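# Load the cartridge into the sealant gun on the table

## Task

Fit the cartridge into the sealant gun so that it sits all the way forward in the cup of the front ring, with its nozzle poking out through that ring. Note that the plunger rod can be drawn backward only while its small thumb plate, located just behind the handle, is held pushed toward the front of the gun. The loaded gun must finish resting on the table on its own, not leaning on any other object. Then declare that the job is finished.

## Robot and tools

ROBOT. Two six-joint Doosan M1013 arms, left_arm and right_arm, each ending in a Robotiq 140 two-finger gripper with a camera on the wrist. Each finger has a passive hinge and can fold. A part held near the fingertips, in the outer quarter of the pads, gets the full squeeze. A part held deeper toward the palm may be held loosely, dropped, or crushed harder than asked. A fingertip pushed into a surface folds easily and gives little sign of contact.

FRAMES. Scene frame: origin at table-top height, midway between the nominal arm bases; +x points out over the table, +y toward left_arm, +z up. The calibrated bases are left_arm at (+0.086, +0.679, 0) m and right_arm at (+0.086, -0.690, 0) m, both almost unrotated (right yawed about -0.046 rad). Hand positions, orientations, velocities and wrist-camera poses are reported in each arm's own base frame. The table and the fixed cameras use the scene frame. Gripper axes: fingers point along +z and close along y. end_effector_position is the centre of the closed pads; the tips sit roughly 33 mm beyond it.

THE ROW. Every command row has 20 numbers in [-1, 1], even if one arm stays still. The first ten are for left_arm and the second ten for right_arm. Each ten are: six joint numbers in the order waist, shoulder, elbow, forearm roll, wrist pitch, wrist roll; then gripper position, force_limit, speed, activate.
- Joint numbers are scaled offsets, not poses. They count from the Joint targets held when the action (or move) began, not from the previous row, so sending the same offset again moves the joint further. 1.0 equals 1.553 rad for waist and shoulder, 2.33 rad for elbow, and 2.913 rad for the three wrist joints. Stated ranges: elbow -2.792 to 2.792 rad, all others -6.283 to 6.283 rad. An action asking a joint more than 0.010 rad outward beyond its range is rejected for both arms.
- Gripper position is absolute: +1 fully open (140 mm), about -0.8 where the pads touch, -1 closes until blocked.
- force_limit: -1 gives about 14 N, 0 about 40 N, +1 about 58 N (slow close on a narrow part). Faster closes grip harder.
- speed: about 30 mm/s at -1, 140 at 0, 250 at +1. Both start at +1.
- activate: keep 0. Send 1 once only if fault shows 7 or 13, with nothing touching the outside of the fingers; it cycles the gripper and releases any part.
- To leave a gripper alone, resend its last position, force_limit and speed.

TOOLS.
- execute_actions(actions, cameras): actions is a list of actions; each is a table of up to 15 rows, one per 1/30 s step, the last row repeated if fewer. An empty list returns state plus images. cameras: list of names, ["all"], or [].
- move(target, speed, blend, stop_force, zero, blocking, cameras): target is one row or up to 15 rows, all offsets from the current Joint targets. All joints move together along joint-space paths, so the gripper curves. speed in rad/s for the joint with farthest to go, 0.004 to 3.92, default 0.5. blend in rad rounds corners between listed targets. stop_force in N, 10 to 80, ends an arm's path when resistance to its motion exceeds it; use with a low speed and the same finger numbers in every target; it cannot sense light touches. zero (default true) re-zeroes force before the move. blocking=false returns after about 0.5 s while the move runs (not allowed with stop_force). No obstacle avoidance. Paths over 10 s stop short.
- wait(seconds 0 to 3600), stop() to brake a running move, zoom_image(camera, region [x0, y0, x1, y1] in pixels, at most 504 by 504), clear_fault(arm) after a reported torque or force fault, read_manual(section "licences"), finished_scene(scene 1 or 2).
Cameras: cam_head_left, cam_head_right, cam_high, cam_low, cam_left_wrist, cam_right_wrist, each 896x504.

RESULTS. Joint positions, velocities, targets (rad, rad/s), Joint torques and External joint torques in joint order, Flange force along the gripper's x y z, end_effector_position (m) and end_effector_quat_wxyz. object_status: 0 moving, 1 stopped while opening, 2 stopped while closing (a grip), 3 reached the set position or pads met. position_measured is in counts: 3 open, about 75 = 100 mm, 139 = 60 mm, 200 = 20 mm, 230 pads met. fault: 0 fine, 7 or 13 needs activate. A move adds a line such as move: done, off_target, moving, held or fault, and possibly limits=held. Other lines: joint sent to its limit; joint command not followed (the check that keeps the arms apart altered a step); MOTOR HOT; FAULT; OVER-TEMPERATURE FAULT.

AVOID. Contact torque past a joint's limit or 144 N on an arm stops it until clear_fault. Fast tool motion triggers a speed stop. Do not let the arms, or a gripper and the other arm's fingers, press together. Do not drop parts, release them while moving, slam into the table or heavy objects, grip hard on a part still resting on something, or let anything leave the table. Holding loads with an outstretched arm heats motors. To end a push, command the targets back past the measured positions. The gun must stay loaded and resting on the table after the robot lets go.

Each tool is called after "Emit:" by a JSON object that holds its "name" and its "arguments".

## Session

Emit:
{"name": "execute_actions", "arguments": {"actions": []}}

Scene clock: 0.00 s.
left_arm: end_effector_position=(+0.4207, -0.4411, +0.1064) position_measured=3 object_status=3 fault=0 end_effector_quat_wxyz=(-0.093, -0.438, +0.894, -0.029) | right_arm: end_effector_position=(+0.3244, -0.0039, +0.2192) position_measured=3 object_status=3 fault=0 end_effector_quat_wxyz=(-0.284, +0.605, +0.694, +0.267)
Joint positions: left_arm=[-0.76 0.252 1.929 -0.235 0.985 3.175] | right_arm=[-0.688 -0.057 2.239 0.531 1.588 -0.991]
Joint velocities: within noise
Joint torques (N m): no reading
External joint torques (N m): no reading
Flange force (N): no reading
Joint targets: left_arm=[-0.760 0.252 1.929 -0.235 0.985 3.175] | right_arm=[-0.688 -0.057 2.239 0.531 1.588 -0.991]
Tool commands: left_gripper/position=+1.0 left_gripper/force_limit=+1.0 left_gripper/speed=+1.0 left_gripper/activate=+0.0 right_gripper/position=+1.0 right_gripper/force_limit=+1.0 right_gripper/speed=+1.0 right_gripper/activate=+0.0
camera_calibration:
cam_left_wrist: T_world_to_cam=[[-0.78514, 0.61896, 0.02119, 0.61298], [0.61427, 0.77392, 0.154, 0.06762], [0.07892, 0.13393, -0.98784, 0.27473]] pos_world=[0.41805, -0.46853, 0.24799]
cam_right_wrist: T_world_to_cam=[[0.99199, 0.12211, 0.03224, -0.31944], [0.12372, -0.88846, -0.44197, 0.0579], [-0.02533, 0.44242, -0.89645, 0.34462]] pos_world=[0.31845, -0.06201, 0.34482]

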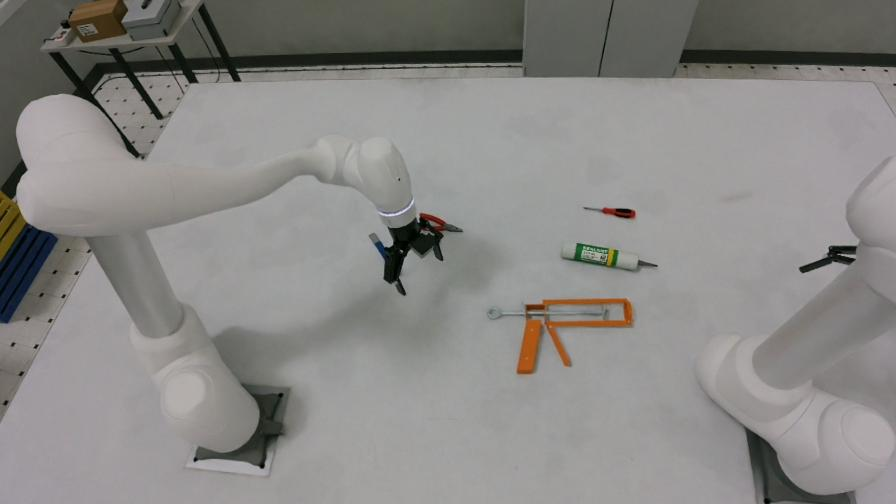

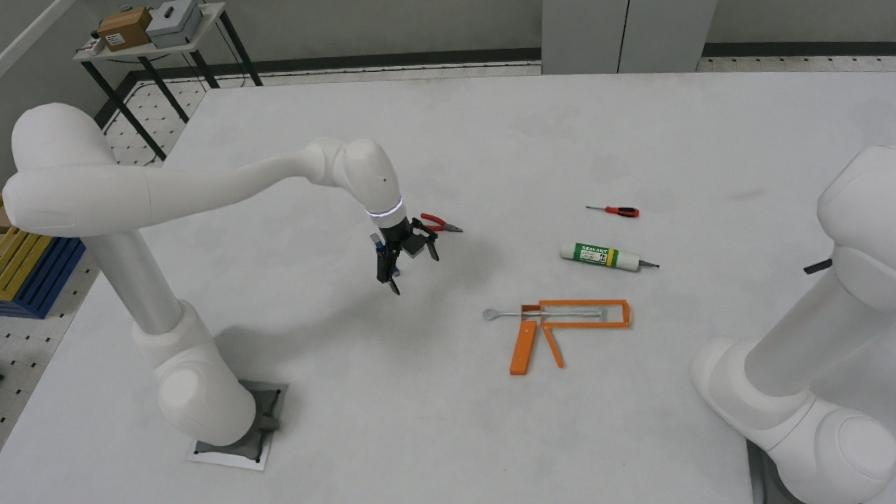

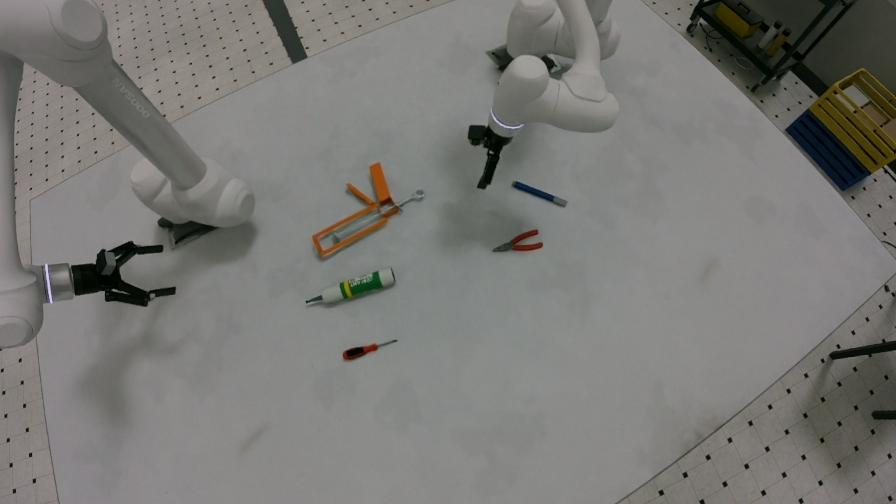

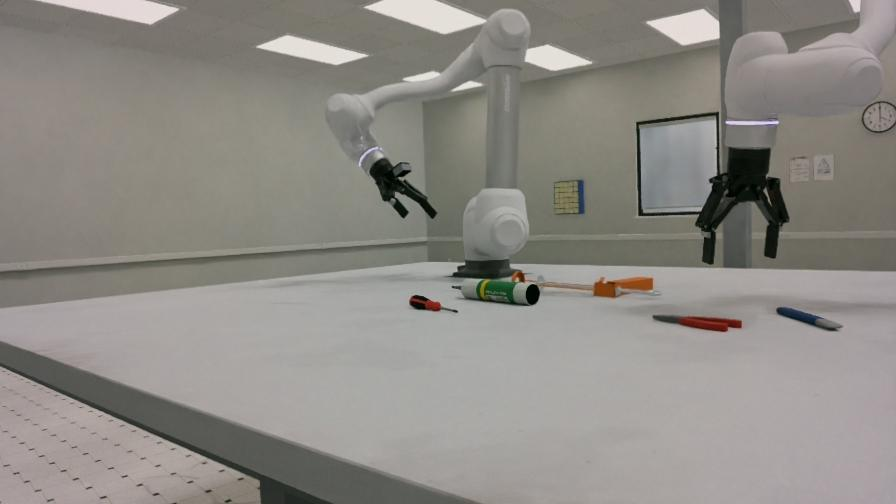

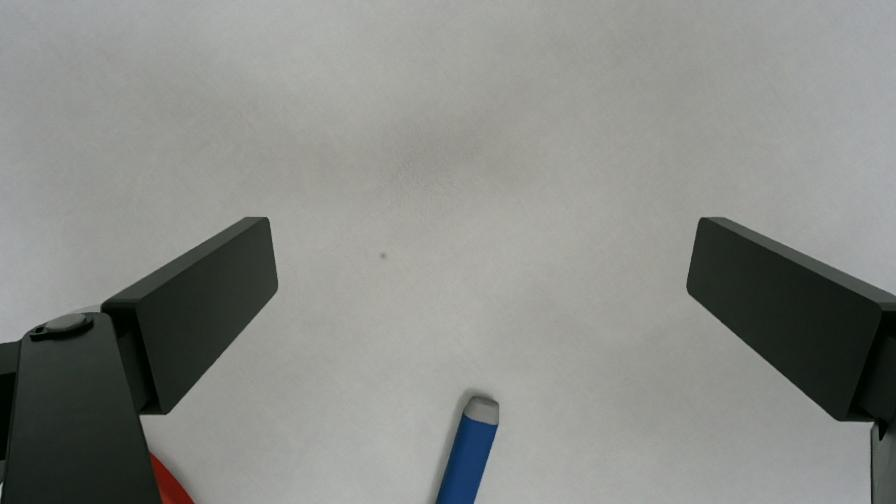

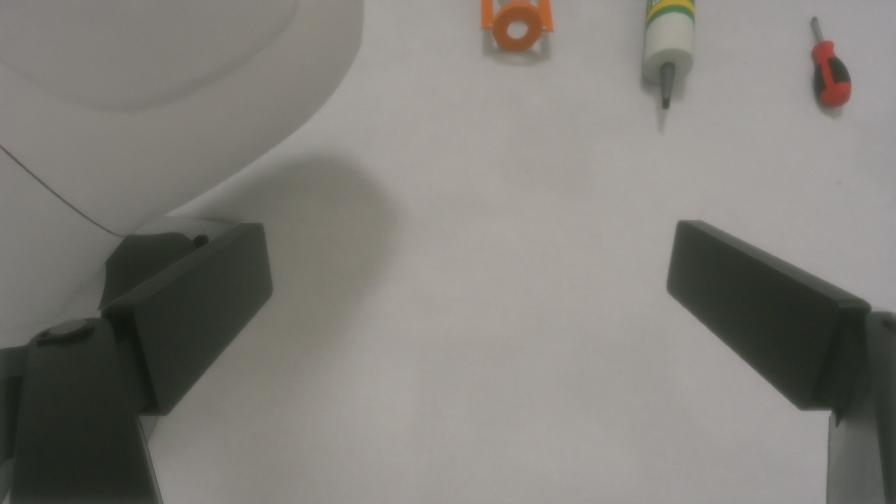

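Emit:
{"name": "zoom_image", "arguments": {"camera": "cam_head_left", "region": [470, 220, 680, 390]}}

Emit:
{"name": "zoom_image", "arguments": {"camera": "cam_low", "region": [440, 255, 680, 330]}}

Scaled by 2.400 from the camera's image (finer frame: 1280x720).

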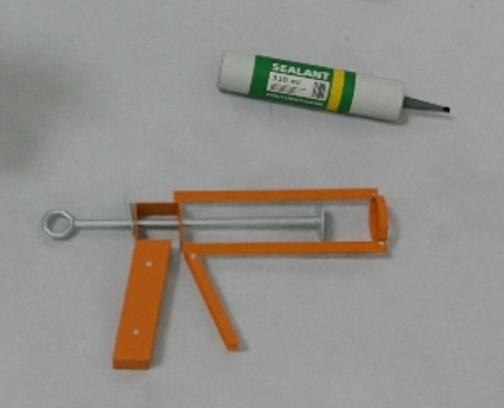

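Scaled by 2.100 from the camera's image (finer frame: 1280x720).

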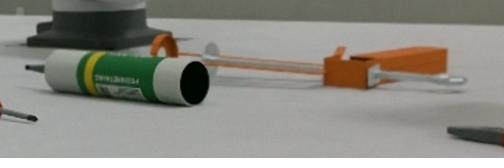

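Emit:
{"name": "move", "arguments": {"target": [-0.1647,0.0233,0.0235,-0.0695,-0.1563,0.8273,-0.08,0,0.5,0,0.7727,0.1932,-0.1931,-0.1823,-0.1030,-0.3988,-1,0,0.5,0], "speed": 1.2, "cameras": ["cam_left_wrist"]}}

Scene clock: 125.17 s.
left_arm: end_effector_position=(+0.3506, -0.6348, +0.0849) position_measured=139 object_status=3 fault=0 end_effector_quat_wxyz=(+0.155, +0.682, +0.699, -0.151) | right_arm: end_effector_position=(+0.4977, +0.3198, +0.1781) position_measured=235 object_status=3 fault=0 end_effector_quat_wxyz=(-0.089, -0.518, +0.851, +0.003)
Joint positions: left_arm=[-1.016 0.288 1.984 -0.438 0.53 5.585] | right_arm=[0.513 0.243 1.789 0 1.288 -2.153]
Joint torques (N m): left_arm=[0.43 -61 -33.69 2.67 -1.31 0.04] | right_arm=[-4.02 -60.55 -35.42 4.09 0.59 0.03]
External joint torques (N m): left_arm=[-0.48 -0.09 2.01 -0.14 0.58 -0.04] | right_arm=[3.91 -1.8 -1.76 -0.25 -0.06 -0.03]
Flange force (N): left_arm=[2.8 -2.4 -0.7] | right_arm=[-3.4 4.9 -3.1]
Joint targets: left_arm=[-1.016 0.288 1.984 -0.438 0.530 5.585] | right_arm=[0.513 0.243 1.789 0.000 1.288 -2.153]
move: done
cam_left_wrist: T_world_to_cam=[[0.99986, 0.01541, -0.00586, -0.32837], [0.01505, -0.70794, 0.70612, -0.51349], [0.00674, -0.70611, -0.70807, -0.24682]] pos_world=[0.33772, -0.53274, 0.18589]

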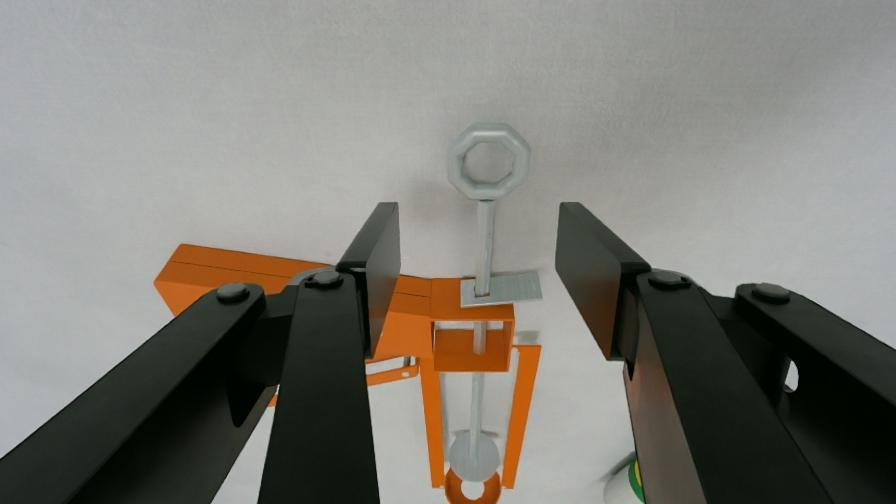

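Emit:
{"name": "move", "arguments": {"target": [[0.0059,0.0370,0.0108,-0.0248,-0.0249,0.0292,-0.08,0,0.5,0,0.3450,0.1424,-0.1072,0,-0.0514,-0.0059,-1,0,0.5,0],[0.0059,0.0370,0.0108,-0.0248,-0.0249,0.0292,-1,0,-1,0,0.3450,0.1424,-0.1072,0,-0.0514,-0.0059,-1,0,0.5,0]], "speed": 0.3, "cameras": ["cam_left_wrist","cam_right_wrist"]}}

Scene clock: 172.33 s.
left_arm: end_effector_position=(+0.3573, -0.6339, +0.0397) position_measured=177 object_status=0 fault=0 end_effector_quat_wxyz=(+0.155, +0.680, +0.701, -0.151) | right_arm: end_effector_position=(+0.3615, +0.6975, +0.1397) position_measured=235 object_status=3 fault=0 end_effector_quat_wxyz=(+0.000, +0.734, -0.679, +0.000)
Joint positions: left_arm=[-1.006 0.346 2.009 -0.51 0.457 5.67] | right_arm=[1.049 0.464 1.539 0 1.138 -2.17]
Joint torques (N m): left_arm=[-0.29 -60.93 -29.84 2.35 -1.28 0.09] | right_arm=[-3.98 -83.79 -36.61 4.1 0.12 0.01]
External joint torques (N m): left_arm=[0.13 -2.23 0.92 -0.11 0.63 -0.09] | right_arm=[4.42 -1.32 -1.61 -0.18 -0.09 -0.01]
Flange force (N): left_arm=[2.0 -2.0 -4.5] | right_arm=[-4.6 3.8 -2.2]
Joint targets: left_arm=[-1.006 0.346 2.009 -0.510 0.457 5.670] | right_arm=[1.049 0.464 1.539 0.000 1.138 -2.170]
move: done
cam_left_wrist: T_world_to_cam=[[0.99977, 0.02064, -0.0057, -0.33207], [0.01864, -0.70774, 0.70623, -0.48225], [0.01055, -0.70617, -0.70796, -0.27953]] pos_world=[0.34393, -0.53185, 0.14079]
cam_right_wrist: T_world_to_cam=[[-0.99682, -0.07938, 0.00707, 0.42376], [-0.07241, 0.93922, 0.3356, -0.67119], [-0.03328, 0.33402, -0.94198, 0.04892]] pos_world=[0.37544, 0.6477, 0.26834]

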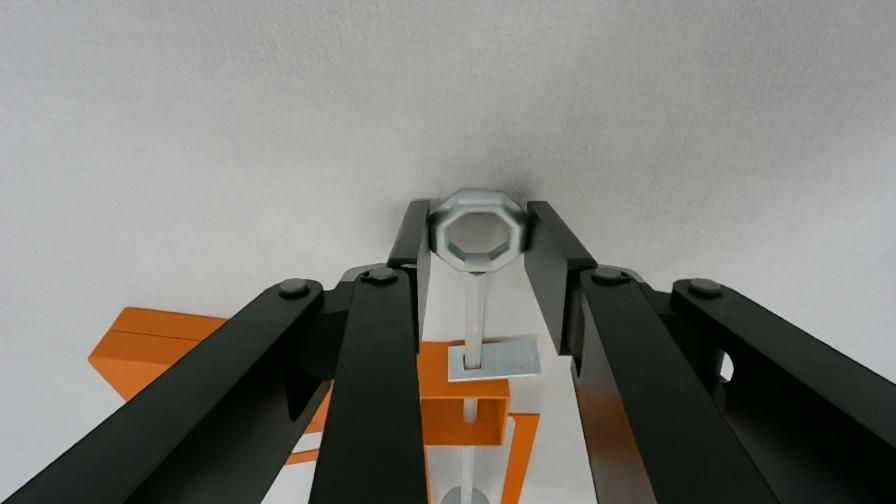

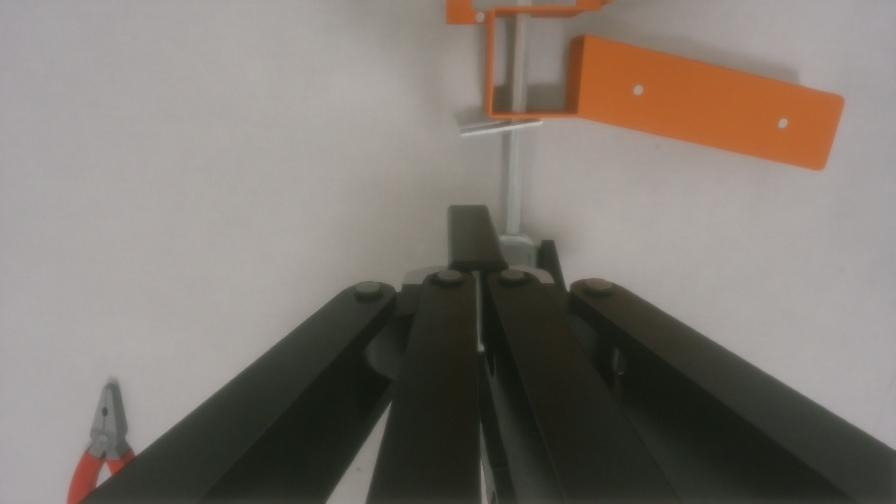

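Emit:
{"name": "move", "arguments": {"target": [[0,0,0,0,0,0,-1,0,-1,0,0.0042,0.0471,0.0367,0,-0.0544,0.0022,-1,0,0.5,0],[0,0,0,0,0,0,-1,0,-1,0,-0.0151,0.0182,0.0689,0,-0.0648,-0.0080,-1,0,0.5,0]], "speed": [0.12,0.035], "stop_force": 35, "cameras": ["cam_left_wrist","cam_right_wrist"]}}

Scene clock: 222.53 s.
left_arm: end_effector_position=(+0.3573, -0.6339, +0.0397) position_measured=177 object_status=2 fault=0 end_effector_quat_wxyz=(+0.155, +0.680, +0.701, -0.151) | right_arm: end_effector_position=(+0.3583, +0.6568, +0.0406) position_measured=235 object_status=3 fault=0 end_effector_quat_wxyz=(+0.000, +0.734, -0.679, +0.000)
Joint positions: left_arm=[-1.006 0.346 2.009 -0.51 0.457 5.67] | right_arm=[1.025 0.493 1.7 0 0.95 -2.193]
Joint torques (N m): left_arm=[2.77 -67.12 -28.84 2.71 -0.27 -0.15] | right_arm=[-7.01 -79.08 -27.15 2.48 2.34 0.01]
External joint torques (N m): left_arm=[-2.81 3.27 -0.01 -0.49 -0.37 0.15] | right_arm=[7.02 -4.53 -7.06 1.01 -2.31 -0.01]
Flange force (N): left_arm=[-2.0 -1.5 7.5] | right_arm=[-11.7 3.6 -5.2]
Joint targets: left_arm=[-1.006 0.346 2.009 -0.510 0.457 5.670] | right_arm=[1.025 0.493 1.700 0.000 0.950 -2.193]
move: done
cam_left_wrist: T_world_to_cam=[[0.99977, 0.02057, -0.00563, -0.33211], [0.01854, -0.70774, 0.70623, -0.48222], [0.01055, -0.70617, -0.70796, -0.27953]] pos_world=[0.34393, -0.53185, 0.14079]
cam_right_wrist: T_world_to_cam=[[-0.99683, -0.07928, 0.0071, 0.41788], [-0.07231, 0.93924, 0.33556, -0.59996], [-0.03327, 0.33399, -0.94199, -0.03102]] pos_world=[0.37214, 0.60699, 0.16914]

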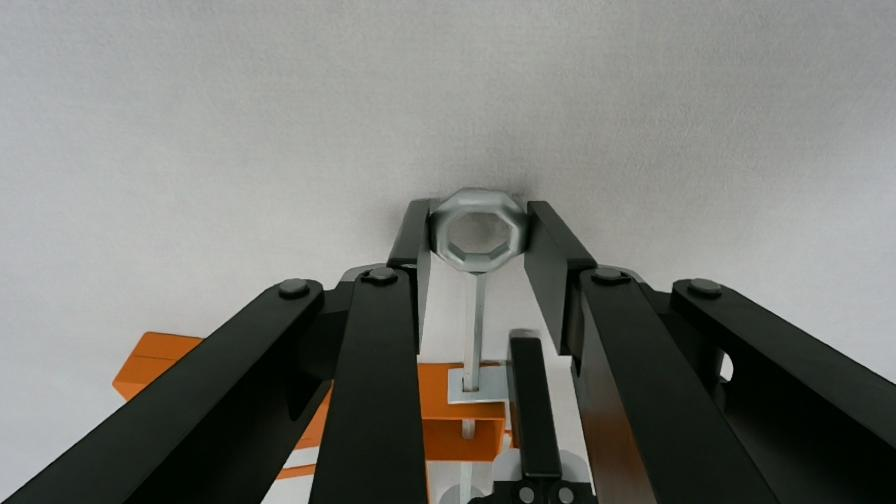

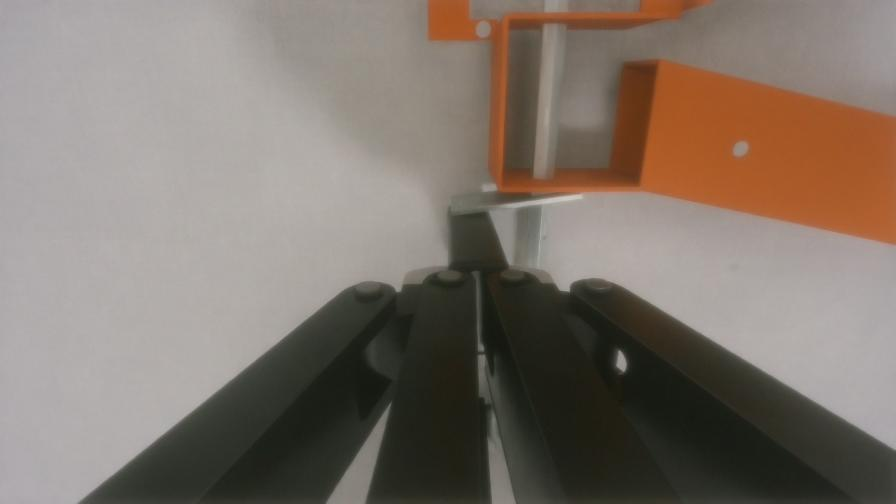

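Emit:
{"name": "move", "arguments": {"target": [[0,0,0,0,0,0,-1,0,-1,0,-0.0211,-0.0282,0.0306,0,-0.0094,-0.0112,-1,0,0.5,0],[0,0,0,0,0,0,-1,0,-1,0,-0.0440,-0.0556,0.0594,0,-0.0179,-0.0234,-1,0,0.5,0],[0,0,0,0,0,0,-1,0,-1,0,-0.0693,-0.0823,0.0867,0,-0.0255,-0.0369,-1,0,0.5,0],[0,0,0,0,0,0,-1,0,-1,0,-0.0827,-0.0953,0.0999,0,-0.0291,-0.0441,-1,0,0.5,0],[0,0,0,0,0,0,-1,0,-1,0,-0.0876,-0.0999,0.1043,0,-0.0302,-0.0467,-1,0,0.5,0]], "speed": [0.07,0.07,0.07,0.04,0.012], "blend": [0.02,0.02,0.01,0.005,0], "stop_force": 30, "cameras": ["cam_left_wrist","cam_right_wrist","cam_head_left"]}}

Emit:
{"name": "zoom_image", "arguments": {"camera": "cam_right_wrist", "region": [400, 0, 700, 240]}}

Scene clock: 244.53 s.
left_arm: end_effector_position=(+0.3573, -0.6339, +0.0398) position_measured=177 object_status=2 fault=0 end_effector_quat_wxyz=(+0.155, +0.680, +0.701, -0.151) | right_arm: end_effector_position=(+0.3696, +0.5103, +0.0408) position_measured=235 object_status=3 fault=0 end_effector_quat_wxyz=(+0.000, +0.734, -0.679, +0.000)
Joint positions: left_arm=[-1.006 0.346 2.009 -0.51 0.457 5.67] | right_arm=[0.889 0.338 1.943 0 0.862 -2.329]
Joint torques (N m): left_arm=[7.06 -61.42 -14.79 5.11 3.94 0.09] | right_arm=[-16.13 -56.84 -14.02 -1.93 6.36 -0.14]
External joint torques (N m): left_arm=[-7.14 -2.18 -14.02 -2.88 -4.58 -0.09] | right_arm=[15.78 -9.5 -17.85 5.17 -6.32 0.14]
Flange force (N): left_arm=[-19.9 0.7 10.8] | right_arm=[-31.4 6.5 -11.5]
Joint targets: left_arm=[-1.006 0.346 2.009 -0.510 0.457 5.670] | right_arm=[0.889 0.338 1.943 0.000 0.862 -2.329]
move: done
cam_left_wrist: T_world_to_cam=[[0.99977, 0.02057, -0.00563, -0.33211], [0.01854, -0.70774, 0.70623, -0.48222], [0.01055, -0.70617, -0.70796, -0.27953]] pos_world=[0.34393, -0.53185, 0.14079]
cam_right_wrist: T_world_to_cam=[[-0.99684, -0.07918, 0.00712, 0.41749], [-0.07221, 0.93917, 0.33577, -0.46166], [-0.03328, 0.3342, -0.94192, 0.01837]] pos_world=[0.38344, 0.4605, 0.16934]
Images, in order (width x height): cam_head_left 896x504, cam_left_wrist 896x504, cam_right_wrist 896x504.

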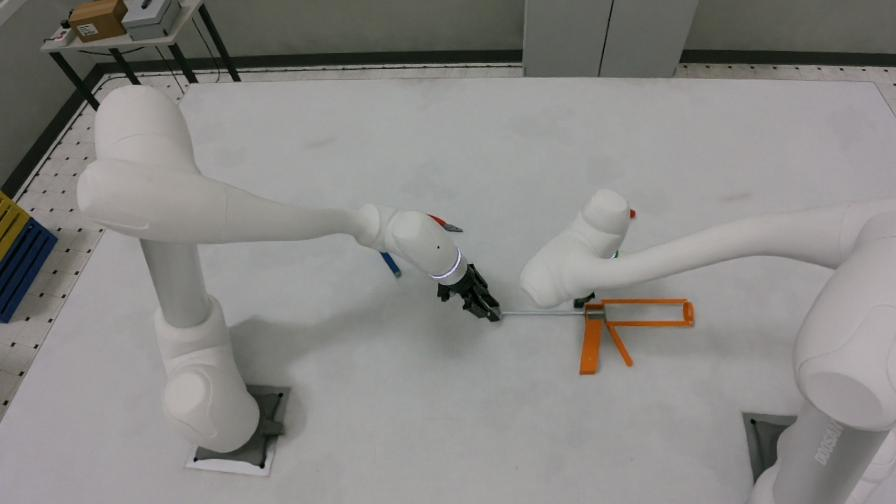

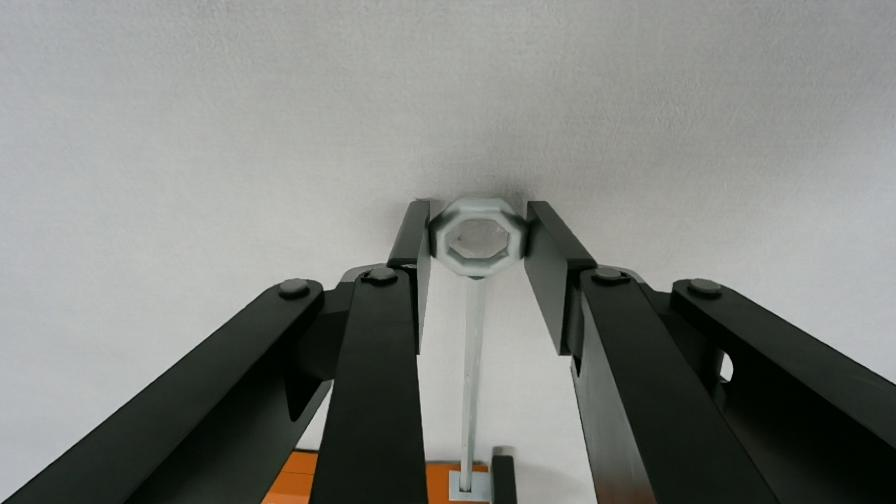

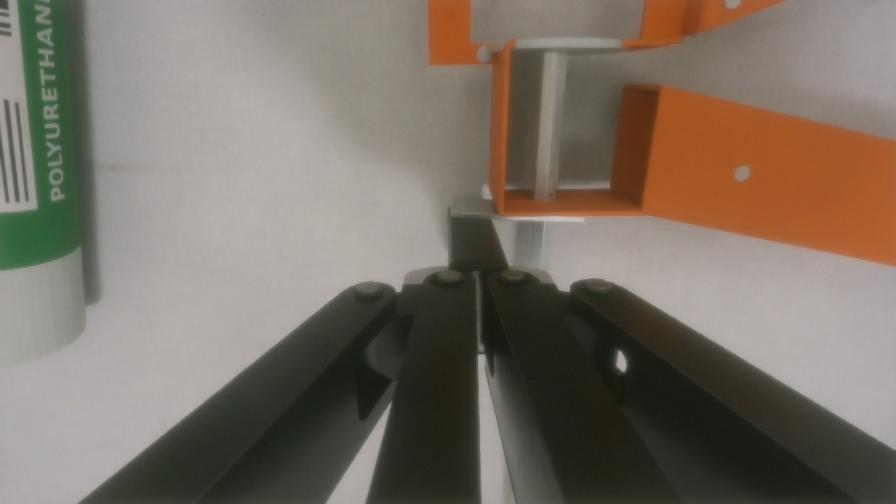

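Scaled by 1.680 from the camera's image (finer frame: 1280x720).

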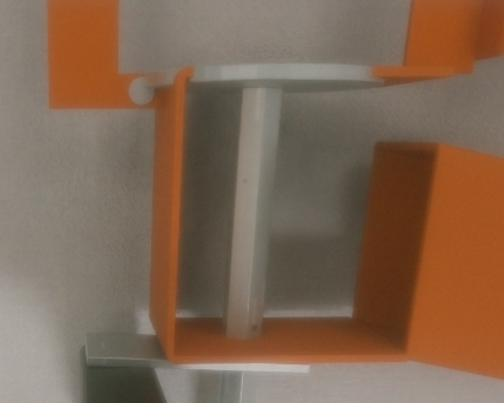

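Emit:
{"name": "move", "arguments": {"target": [[0,0,0,0,0,0,-1,0,-1,0,0.0103,0.0097,-0.0096,0,0.0025,0.0055,-1,0,0.5,0],[0,0,0,0,0,0,-1,0,-1,0,0.0103,-0.0413,-0.0365,0,0.0512,0.0055,-1,0,0.5,0],[0,0,0,0,0,0,-1,0,-1,0,-0.1826,-0.2081,0.0958,0,0.0343,0.9811,0.17,0,0.5,0]], "speed": [0.05,0.3,1.2], "blend": [0.003,0.05,0], "cameras": ["cam_right_wrist","cam_head_left"]}}

Emit:
{"name": "zoom_image", "arguments": {"camera": "cam_right_wrist", "region": [370, 220, 570, 360]}}

Scene clock: 303.80 s.
left_arm: end_effector_position=(+0.3573, -0.6339, +0.0397) position_measured=177 object_status=2 fault=0 end_effector_quat_wxyz=(+0.155, +0.680, +0.701, -0.151) | right_arm: end_effector_position=(+0.3643, +0.2941, +0.1198) position_measured=108 object_status=0 fault=0 end_effector_quat_wxyz=(+0.000, +0.679, +0.734, +0.000)
Joint positions: left_arm=[-1.006 0.346 2.009 -0.51 0.457 5.67] | right_arm=[0.605 0.014 2.166 0 0.962 0.529]
Joint torques (N m): left_arm=[-0.23 -64.21 -30.67 2.36 -0.82 0.13] | right_arm=[-3.84 -33.79 -33.07 3.79 0.08 -0.05]
External joint torques (N m): left_arm=[0.19 -0.03 1.38 -0.1 0.15 -0.13] | right_arm=[3.88 -2.31 -1.48 -0.21 -0.11 0.05]
Flange force (N): left_arm=[2.2 -1.3 -0.5] | right_arm=[6.5 -5.3 -3.9]
Joint targets: left_arm=[-1.006 0.346 2.009 -0.510 0.457 5.670] | right_arm=[0.605 0.014 2.166 0.000 0.962 0.529]
move: done
cam_right_wrist: T_world_to_cam=[[0.99682, 0.0794, 0.00615, -0.37828], [0.07271, -0.93894, 0.33631, 0.21395], [0.03248, -0.3348, -0.94173, 0.33775]] pos_world=[0.35055, 0.344, 0.24844]
Images, in order (width x height): cam_head_left 896x504, cam_right_wrist 896x504.

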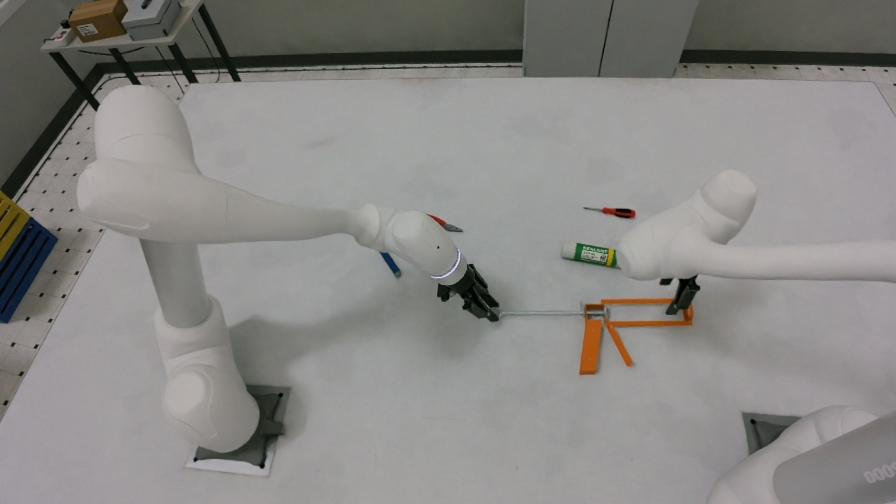

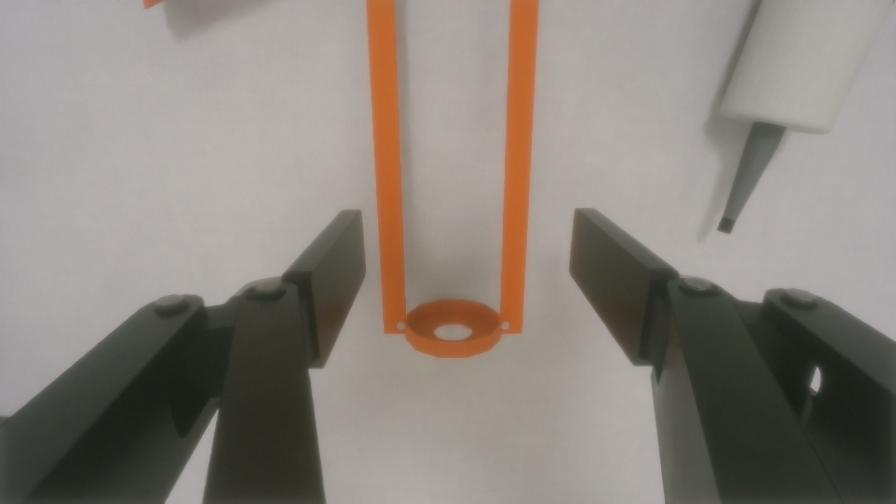

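Scaled by 2.520 from the camera's image (finer frame: 1280x720).

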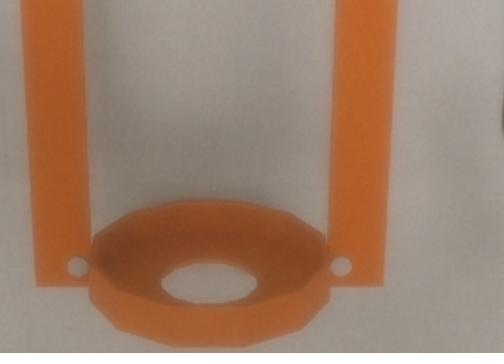

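Emit:
{"name": "move", "arguments": {"target": [0,0,0,0,0,0,-1,0,-1,0,0.0349,0.1963,-0.1858,0,0.0439,0.0785,-0.05,0,0.5,0], "speed": 0.5, "cameras": ["cam_right_wrist"]}}

Scene clock: 343.77 s.
left_arm: end_effector_position=(+0.3573, -0.6339, +0.0397) position_measured=177 object_status=2 fault=0 end_effector_quat_wxyz=(+0.155, +0.680, +0.701, -0.151) | right_arm: end_effector_position=(+0.5239, +0.4500, +0.1497) position_measured=135 object_status=3 fault=0 end_effector_quat_wxyz=(+0.000, +0.741, +0.672, +0.000)
Joint positions: left_arm=[-1.006 0.346 2.009 -0.51 0.457 5.67] | right_arm=[0.66 0.319 1.733 0 1.09 0.757]
Joint torques (N m): left_arm=[0.1 -64.32 -30.63 2.3 -0.86 0.16] | right_arm=[-4.13 -68.31 -35.6 4.1 0.06 -0.07]
External joint torques (N m): left_arm=[-0.34 1.12 1.68 -0.07 0.2 -0.16] | right_arm=[4.13 -1.78 -1.72 -0.24 -0.09 0.07]
Flange force (N): left_arm=[1.7 -1.6 1.3] | right_arm=[5.0 -3.6 -2.8]
Joint targets: left_arm=[-1.006 0.346 2.009 -0.510 0.457 5.670] | right_arm=[0.660 0.319 1.733 0.000 1.090 0.757]
move: done
cam_right_wrist: T_world_to_cam=[[0.99547, -0.09483, 0.00614, -0.47079], [-0.09136, -0.93727, 0.33642, 0.42392], [-0.02615, -0.33546, -0.94169, 0.44385]] pos_world=[0.51899, 0.50158, 0.27824]

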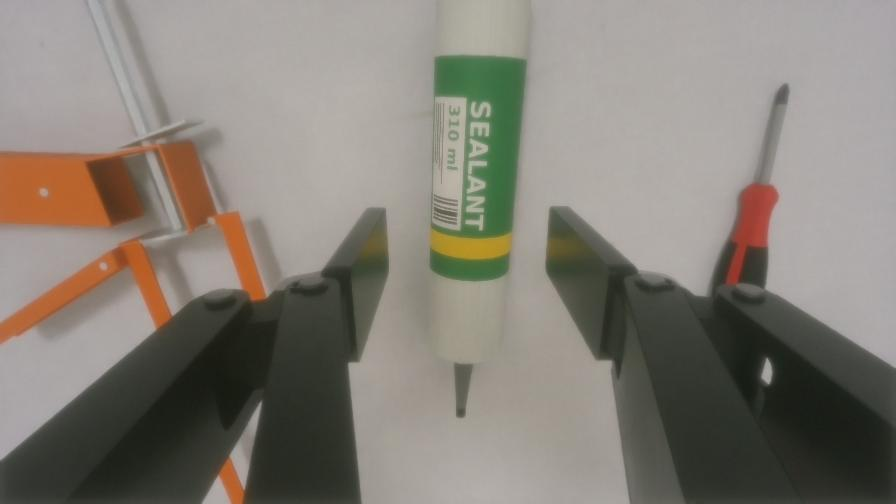

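Emit:
{"name": "move", "arguments": {"target": [[0,0,0,0,0,0,-1,0,-1,0,-0.0019,0.0599,0.0248,0,-0.0518,0.0094,-0.05,0,0.5,0],[0,0,0,0,0,0,-1,0,-1,0,-0.0019,0.0599,0.0248,0,-0.0518,0.0094,-1,0,-1,0]], "speed": 0.15, "cameras": ["cam_right_wrist"]}}

Scene clock: 410.00 s.
left_arm: end_effector_position=(+0.3573, -0.6339, +0.0397) position_measured=177 object_status=2 fault=0 end_effector_quat_wxyz=(+0.155, +0.680, +0.701, -0.151) | right_arm: end_effector_position=(+0.5327, +0.4542, +0.0576) position_measured=161 object_status=0 fault=0 end_effector_quat_wxyz=(+0.000, +0.751, +0.660, +0.000)
Joint positions: left_arm=[-1.006 0.346 2.009 -0.51 0.457 5.67] | right_arm=[0.657 0.412 1.791 0 0.939 0.785]
Joint torques (N m): left_arm=[-0.23 -64.29 -30.88 2.32 -0.85 0.16] | right_arm=[-4.37 -67.06 -30.1 3.57 -1.52 -0.07]
External joint torques (N m): left_arm=[0.02 0.89 1.91 -0.1 0.2 -0.16] | right_arm=[4.33 -8.73 -3.9 -0.05 1.49 0.07]
Flange force (N): left_arm=[2.5 -1.4 0.8] | right_arm=[2.6 -6.1 -13.8]
Joint targets: left_arm=[-1.006 0.346 2.009 -0.510 0.457 5.670] | right_arm=[0.657 0.412 1.791 0.000 0.939 0.785]
move: done
cam_right_wrist: T_world_to_cam=[[0.99214, -0.12499, 0.00642, -0.46316], [-0.11986, -0.93409, 0.33633, 0.47335], [-0.03604, -0.33445, -0.94172, 0.36356]] pos_world=[0.52935, 0.50585, 0.18614]

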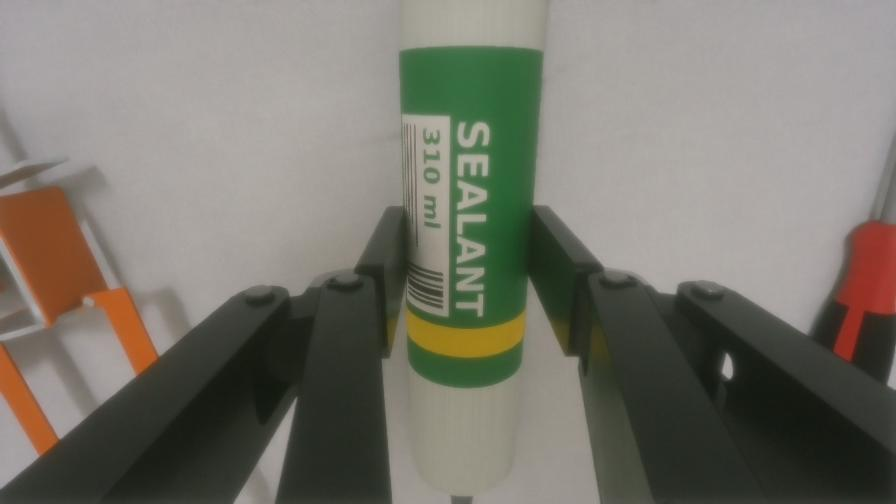

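Emit:
{"name": "move", "arguments": {"target": [0,0,0,0,0,0,-1,0,-1,0, 0,-0.0732,-0.0551,0,0.0831,0,-1,0,-1,0], "speed": 0.2, "cameras": ["cam_right_wrist"]}}

Scene clock: 479.67 s.
left_arm: end_effector_position=(+0.3573, -0.6339, +0.0397) position_measured=177 object_status=2 fault=0 end_effector_quat_wxyz=(+0.155, +0.680, +0.701, -0.151) | right_arm: end_effector_position=(+0.5327, +0.4543, +0.2000) position_measured=161 object_status=2 fault=0 end_effector_quat_wxyz=(+0.000, +0.751, +0.660, +0.000)
Joint positions: left_arm=[-1.006 0.346 2.009 -0.51 0.457 5.67] | right_arm=[0.657 0.298 1.663 0 1.181 0.785]
Joint torques (N m): left_arm=[-0.22 -64.57 -30.66 2.38 -0.85 0.18] | right_arm=[-3.97 -70.96 -39.17 4.27 0.03 0.02]
External joint torques (N m): left_arm=[0.02 0.84 1.51 -0.13 0.19 -0.17] | right_arm=[3.89 1.45 0.21 -0.24 -0.07 -0.02]
Flange force (N): left_arm=[1.9 -1.1 0.8] | right_arm=[5.2 -2.7 1.2]
Joint targets: left_arm=[-1.006 0.346 2.009 -0.510 0.457 5.670] | right_arm=[0.657 0.299 1.663 0.000 1.181 0.785]
move: done
cam_right_wrist: T_world_to_cam=[[0.99214, -0.12497, 0.00649, -0.46411], [-0.11987, -0.93416, 0.33611, 0.42558], [-0.03594, -0.33424, -0.9418, 0.49752]] pos_world=[0.52935, 0.50585, 0.32854]

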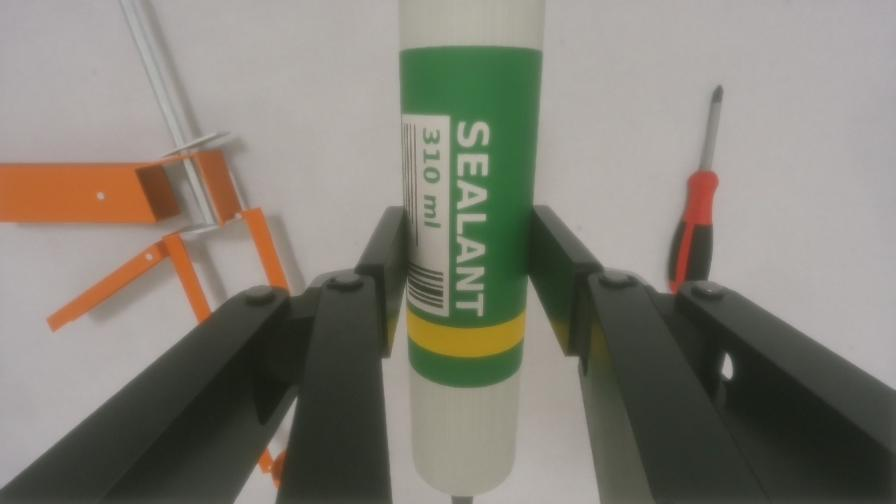

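Emit:
{"name": "move", "arguments": {"target": [0,0,0,0,0,0,-1,0,-1,0, -0.00687,-0.2079,0.1861,0.07363,-0.07341,-0.11292,-1,0,-1,0], "speed": 0.3, "cameras": ["cam_right_wrist","cam_high","cam_head_right"]}}

Scene clock: 492.43 s.
left_arm: end_effector_position=(+0.3573, -0.6339, +0.0397) position_measured=177 object_status=2 fault=0 end_effector_quat_wxyz=(+0.155, +0.680, +0.701, -0.151) | right_arm: end_effector_position=(+0.3532, +0.3825, +0.1786) position_measured=161 object_status=2 fault=0 end_effector_quat_wxyz=(-0.077, +0.676, +0.730, +0.071)
Joint positions: left_arm=[-1.006 0.346 2.009 -0.51 0.457 5.67] | right_arm=[0.646 -0.024 2.096 0.215 0.967 0.456]
Joint torques (N m): left_arm=[-0.02 -64.19 -30.66 2.33 -0.87 0.14] | right_arm=[-4.33 -35.1 -37.87 4.67 -0.28 0.09]
External joint torques (N m): left_arm=[-0.11 0.65 1.74 -0.1 0.21 -0.14] | right_arm=[4.24 -0.34 0.08 -0.5 0 -0.09]
Flange force (N): left_arm=[2.3 -1.6 0.5] | right_arm=[6.9 -5.3 1.2]
Joint targets: left_arm=[-1.006 0.346 2.009 -0.510 0.457 5.670] | right_arm=[0.646 -0.024 2.096 0.215 0.967 0.456]
move: done
cam_right_wrist: T_world_to_cam=[[0.9969, 0.07835, 0.00685, -0.37437], [0.07675, -0.98814, 0.13297, 0.3317], [0.01719, -0.13203, -0.9911, 0.35967]] pos_world=[0.34157, 0.40458, 0.31493]
Images, in order (width x height): cam_head_right 896x504, cam_high 896x504, cam_right_wrist 896x504.

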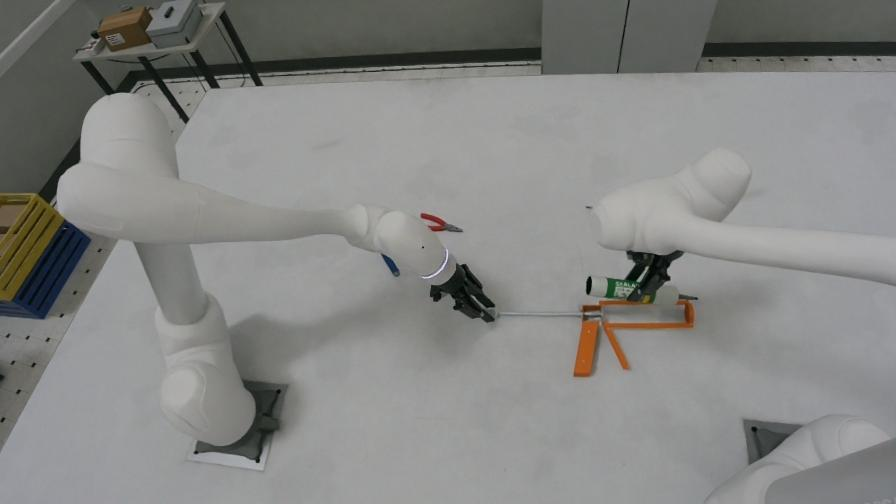

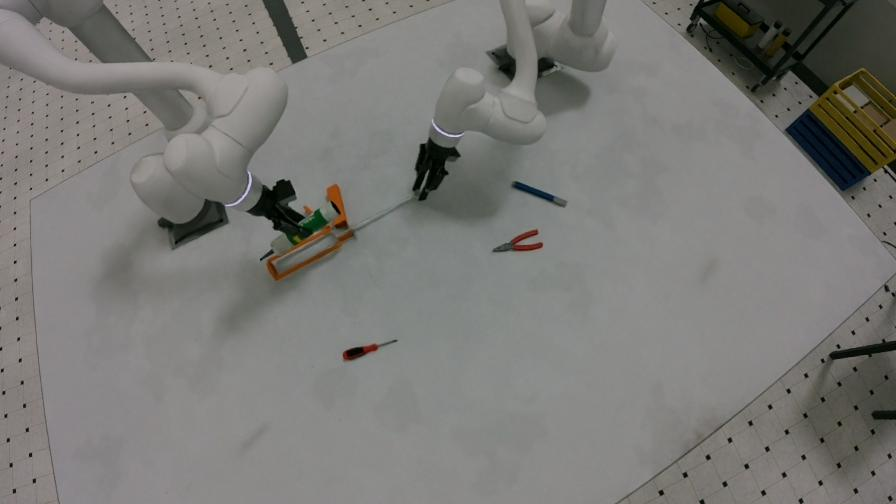

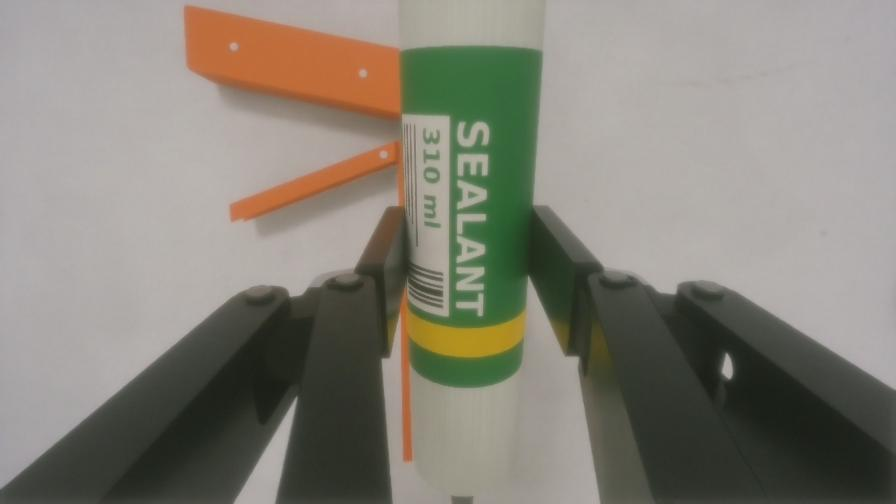

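Emit:
{"name": "zoom_image", "arguments": {"camera": "cam_right_wrist", "region": [360, 280, 580, 504]}}

Emit:
{"name": "zoom_image", "arguments": {"camera": "cam_head_right", "region": [540, 230, 740, 400]}}

Emit:
{"name": "zoom_image", "arguments": {"camera": "cam_high", "region": [220, 150, 420, 300]}}

Scaled by 2.250 from the camera's image (finer frame: 1280x720).

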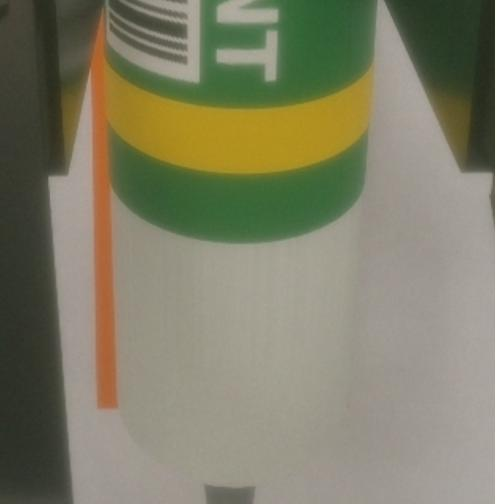

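Scaled by 2.520 from the camera's image (finer frame: 1280x720).

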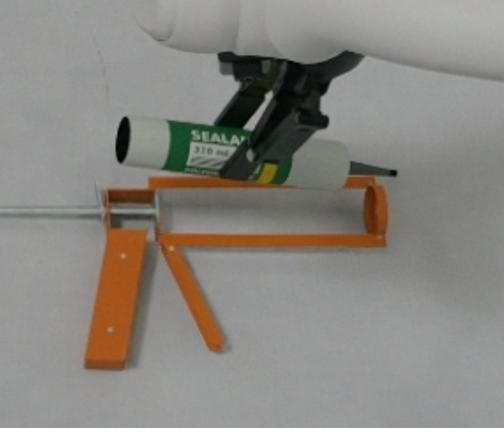

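Scaled by 2.520 from the camera's image (finer frame: 1280x720).

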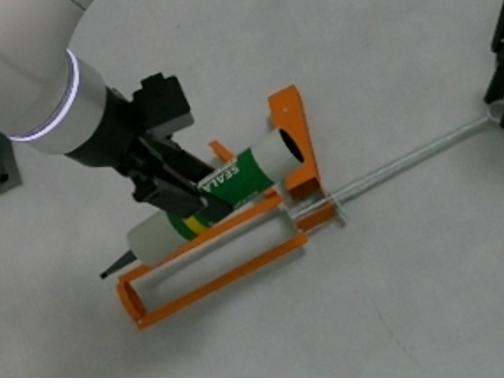

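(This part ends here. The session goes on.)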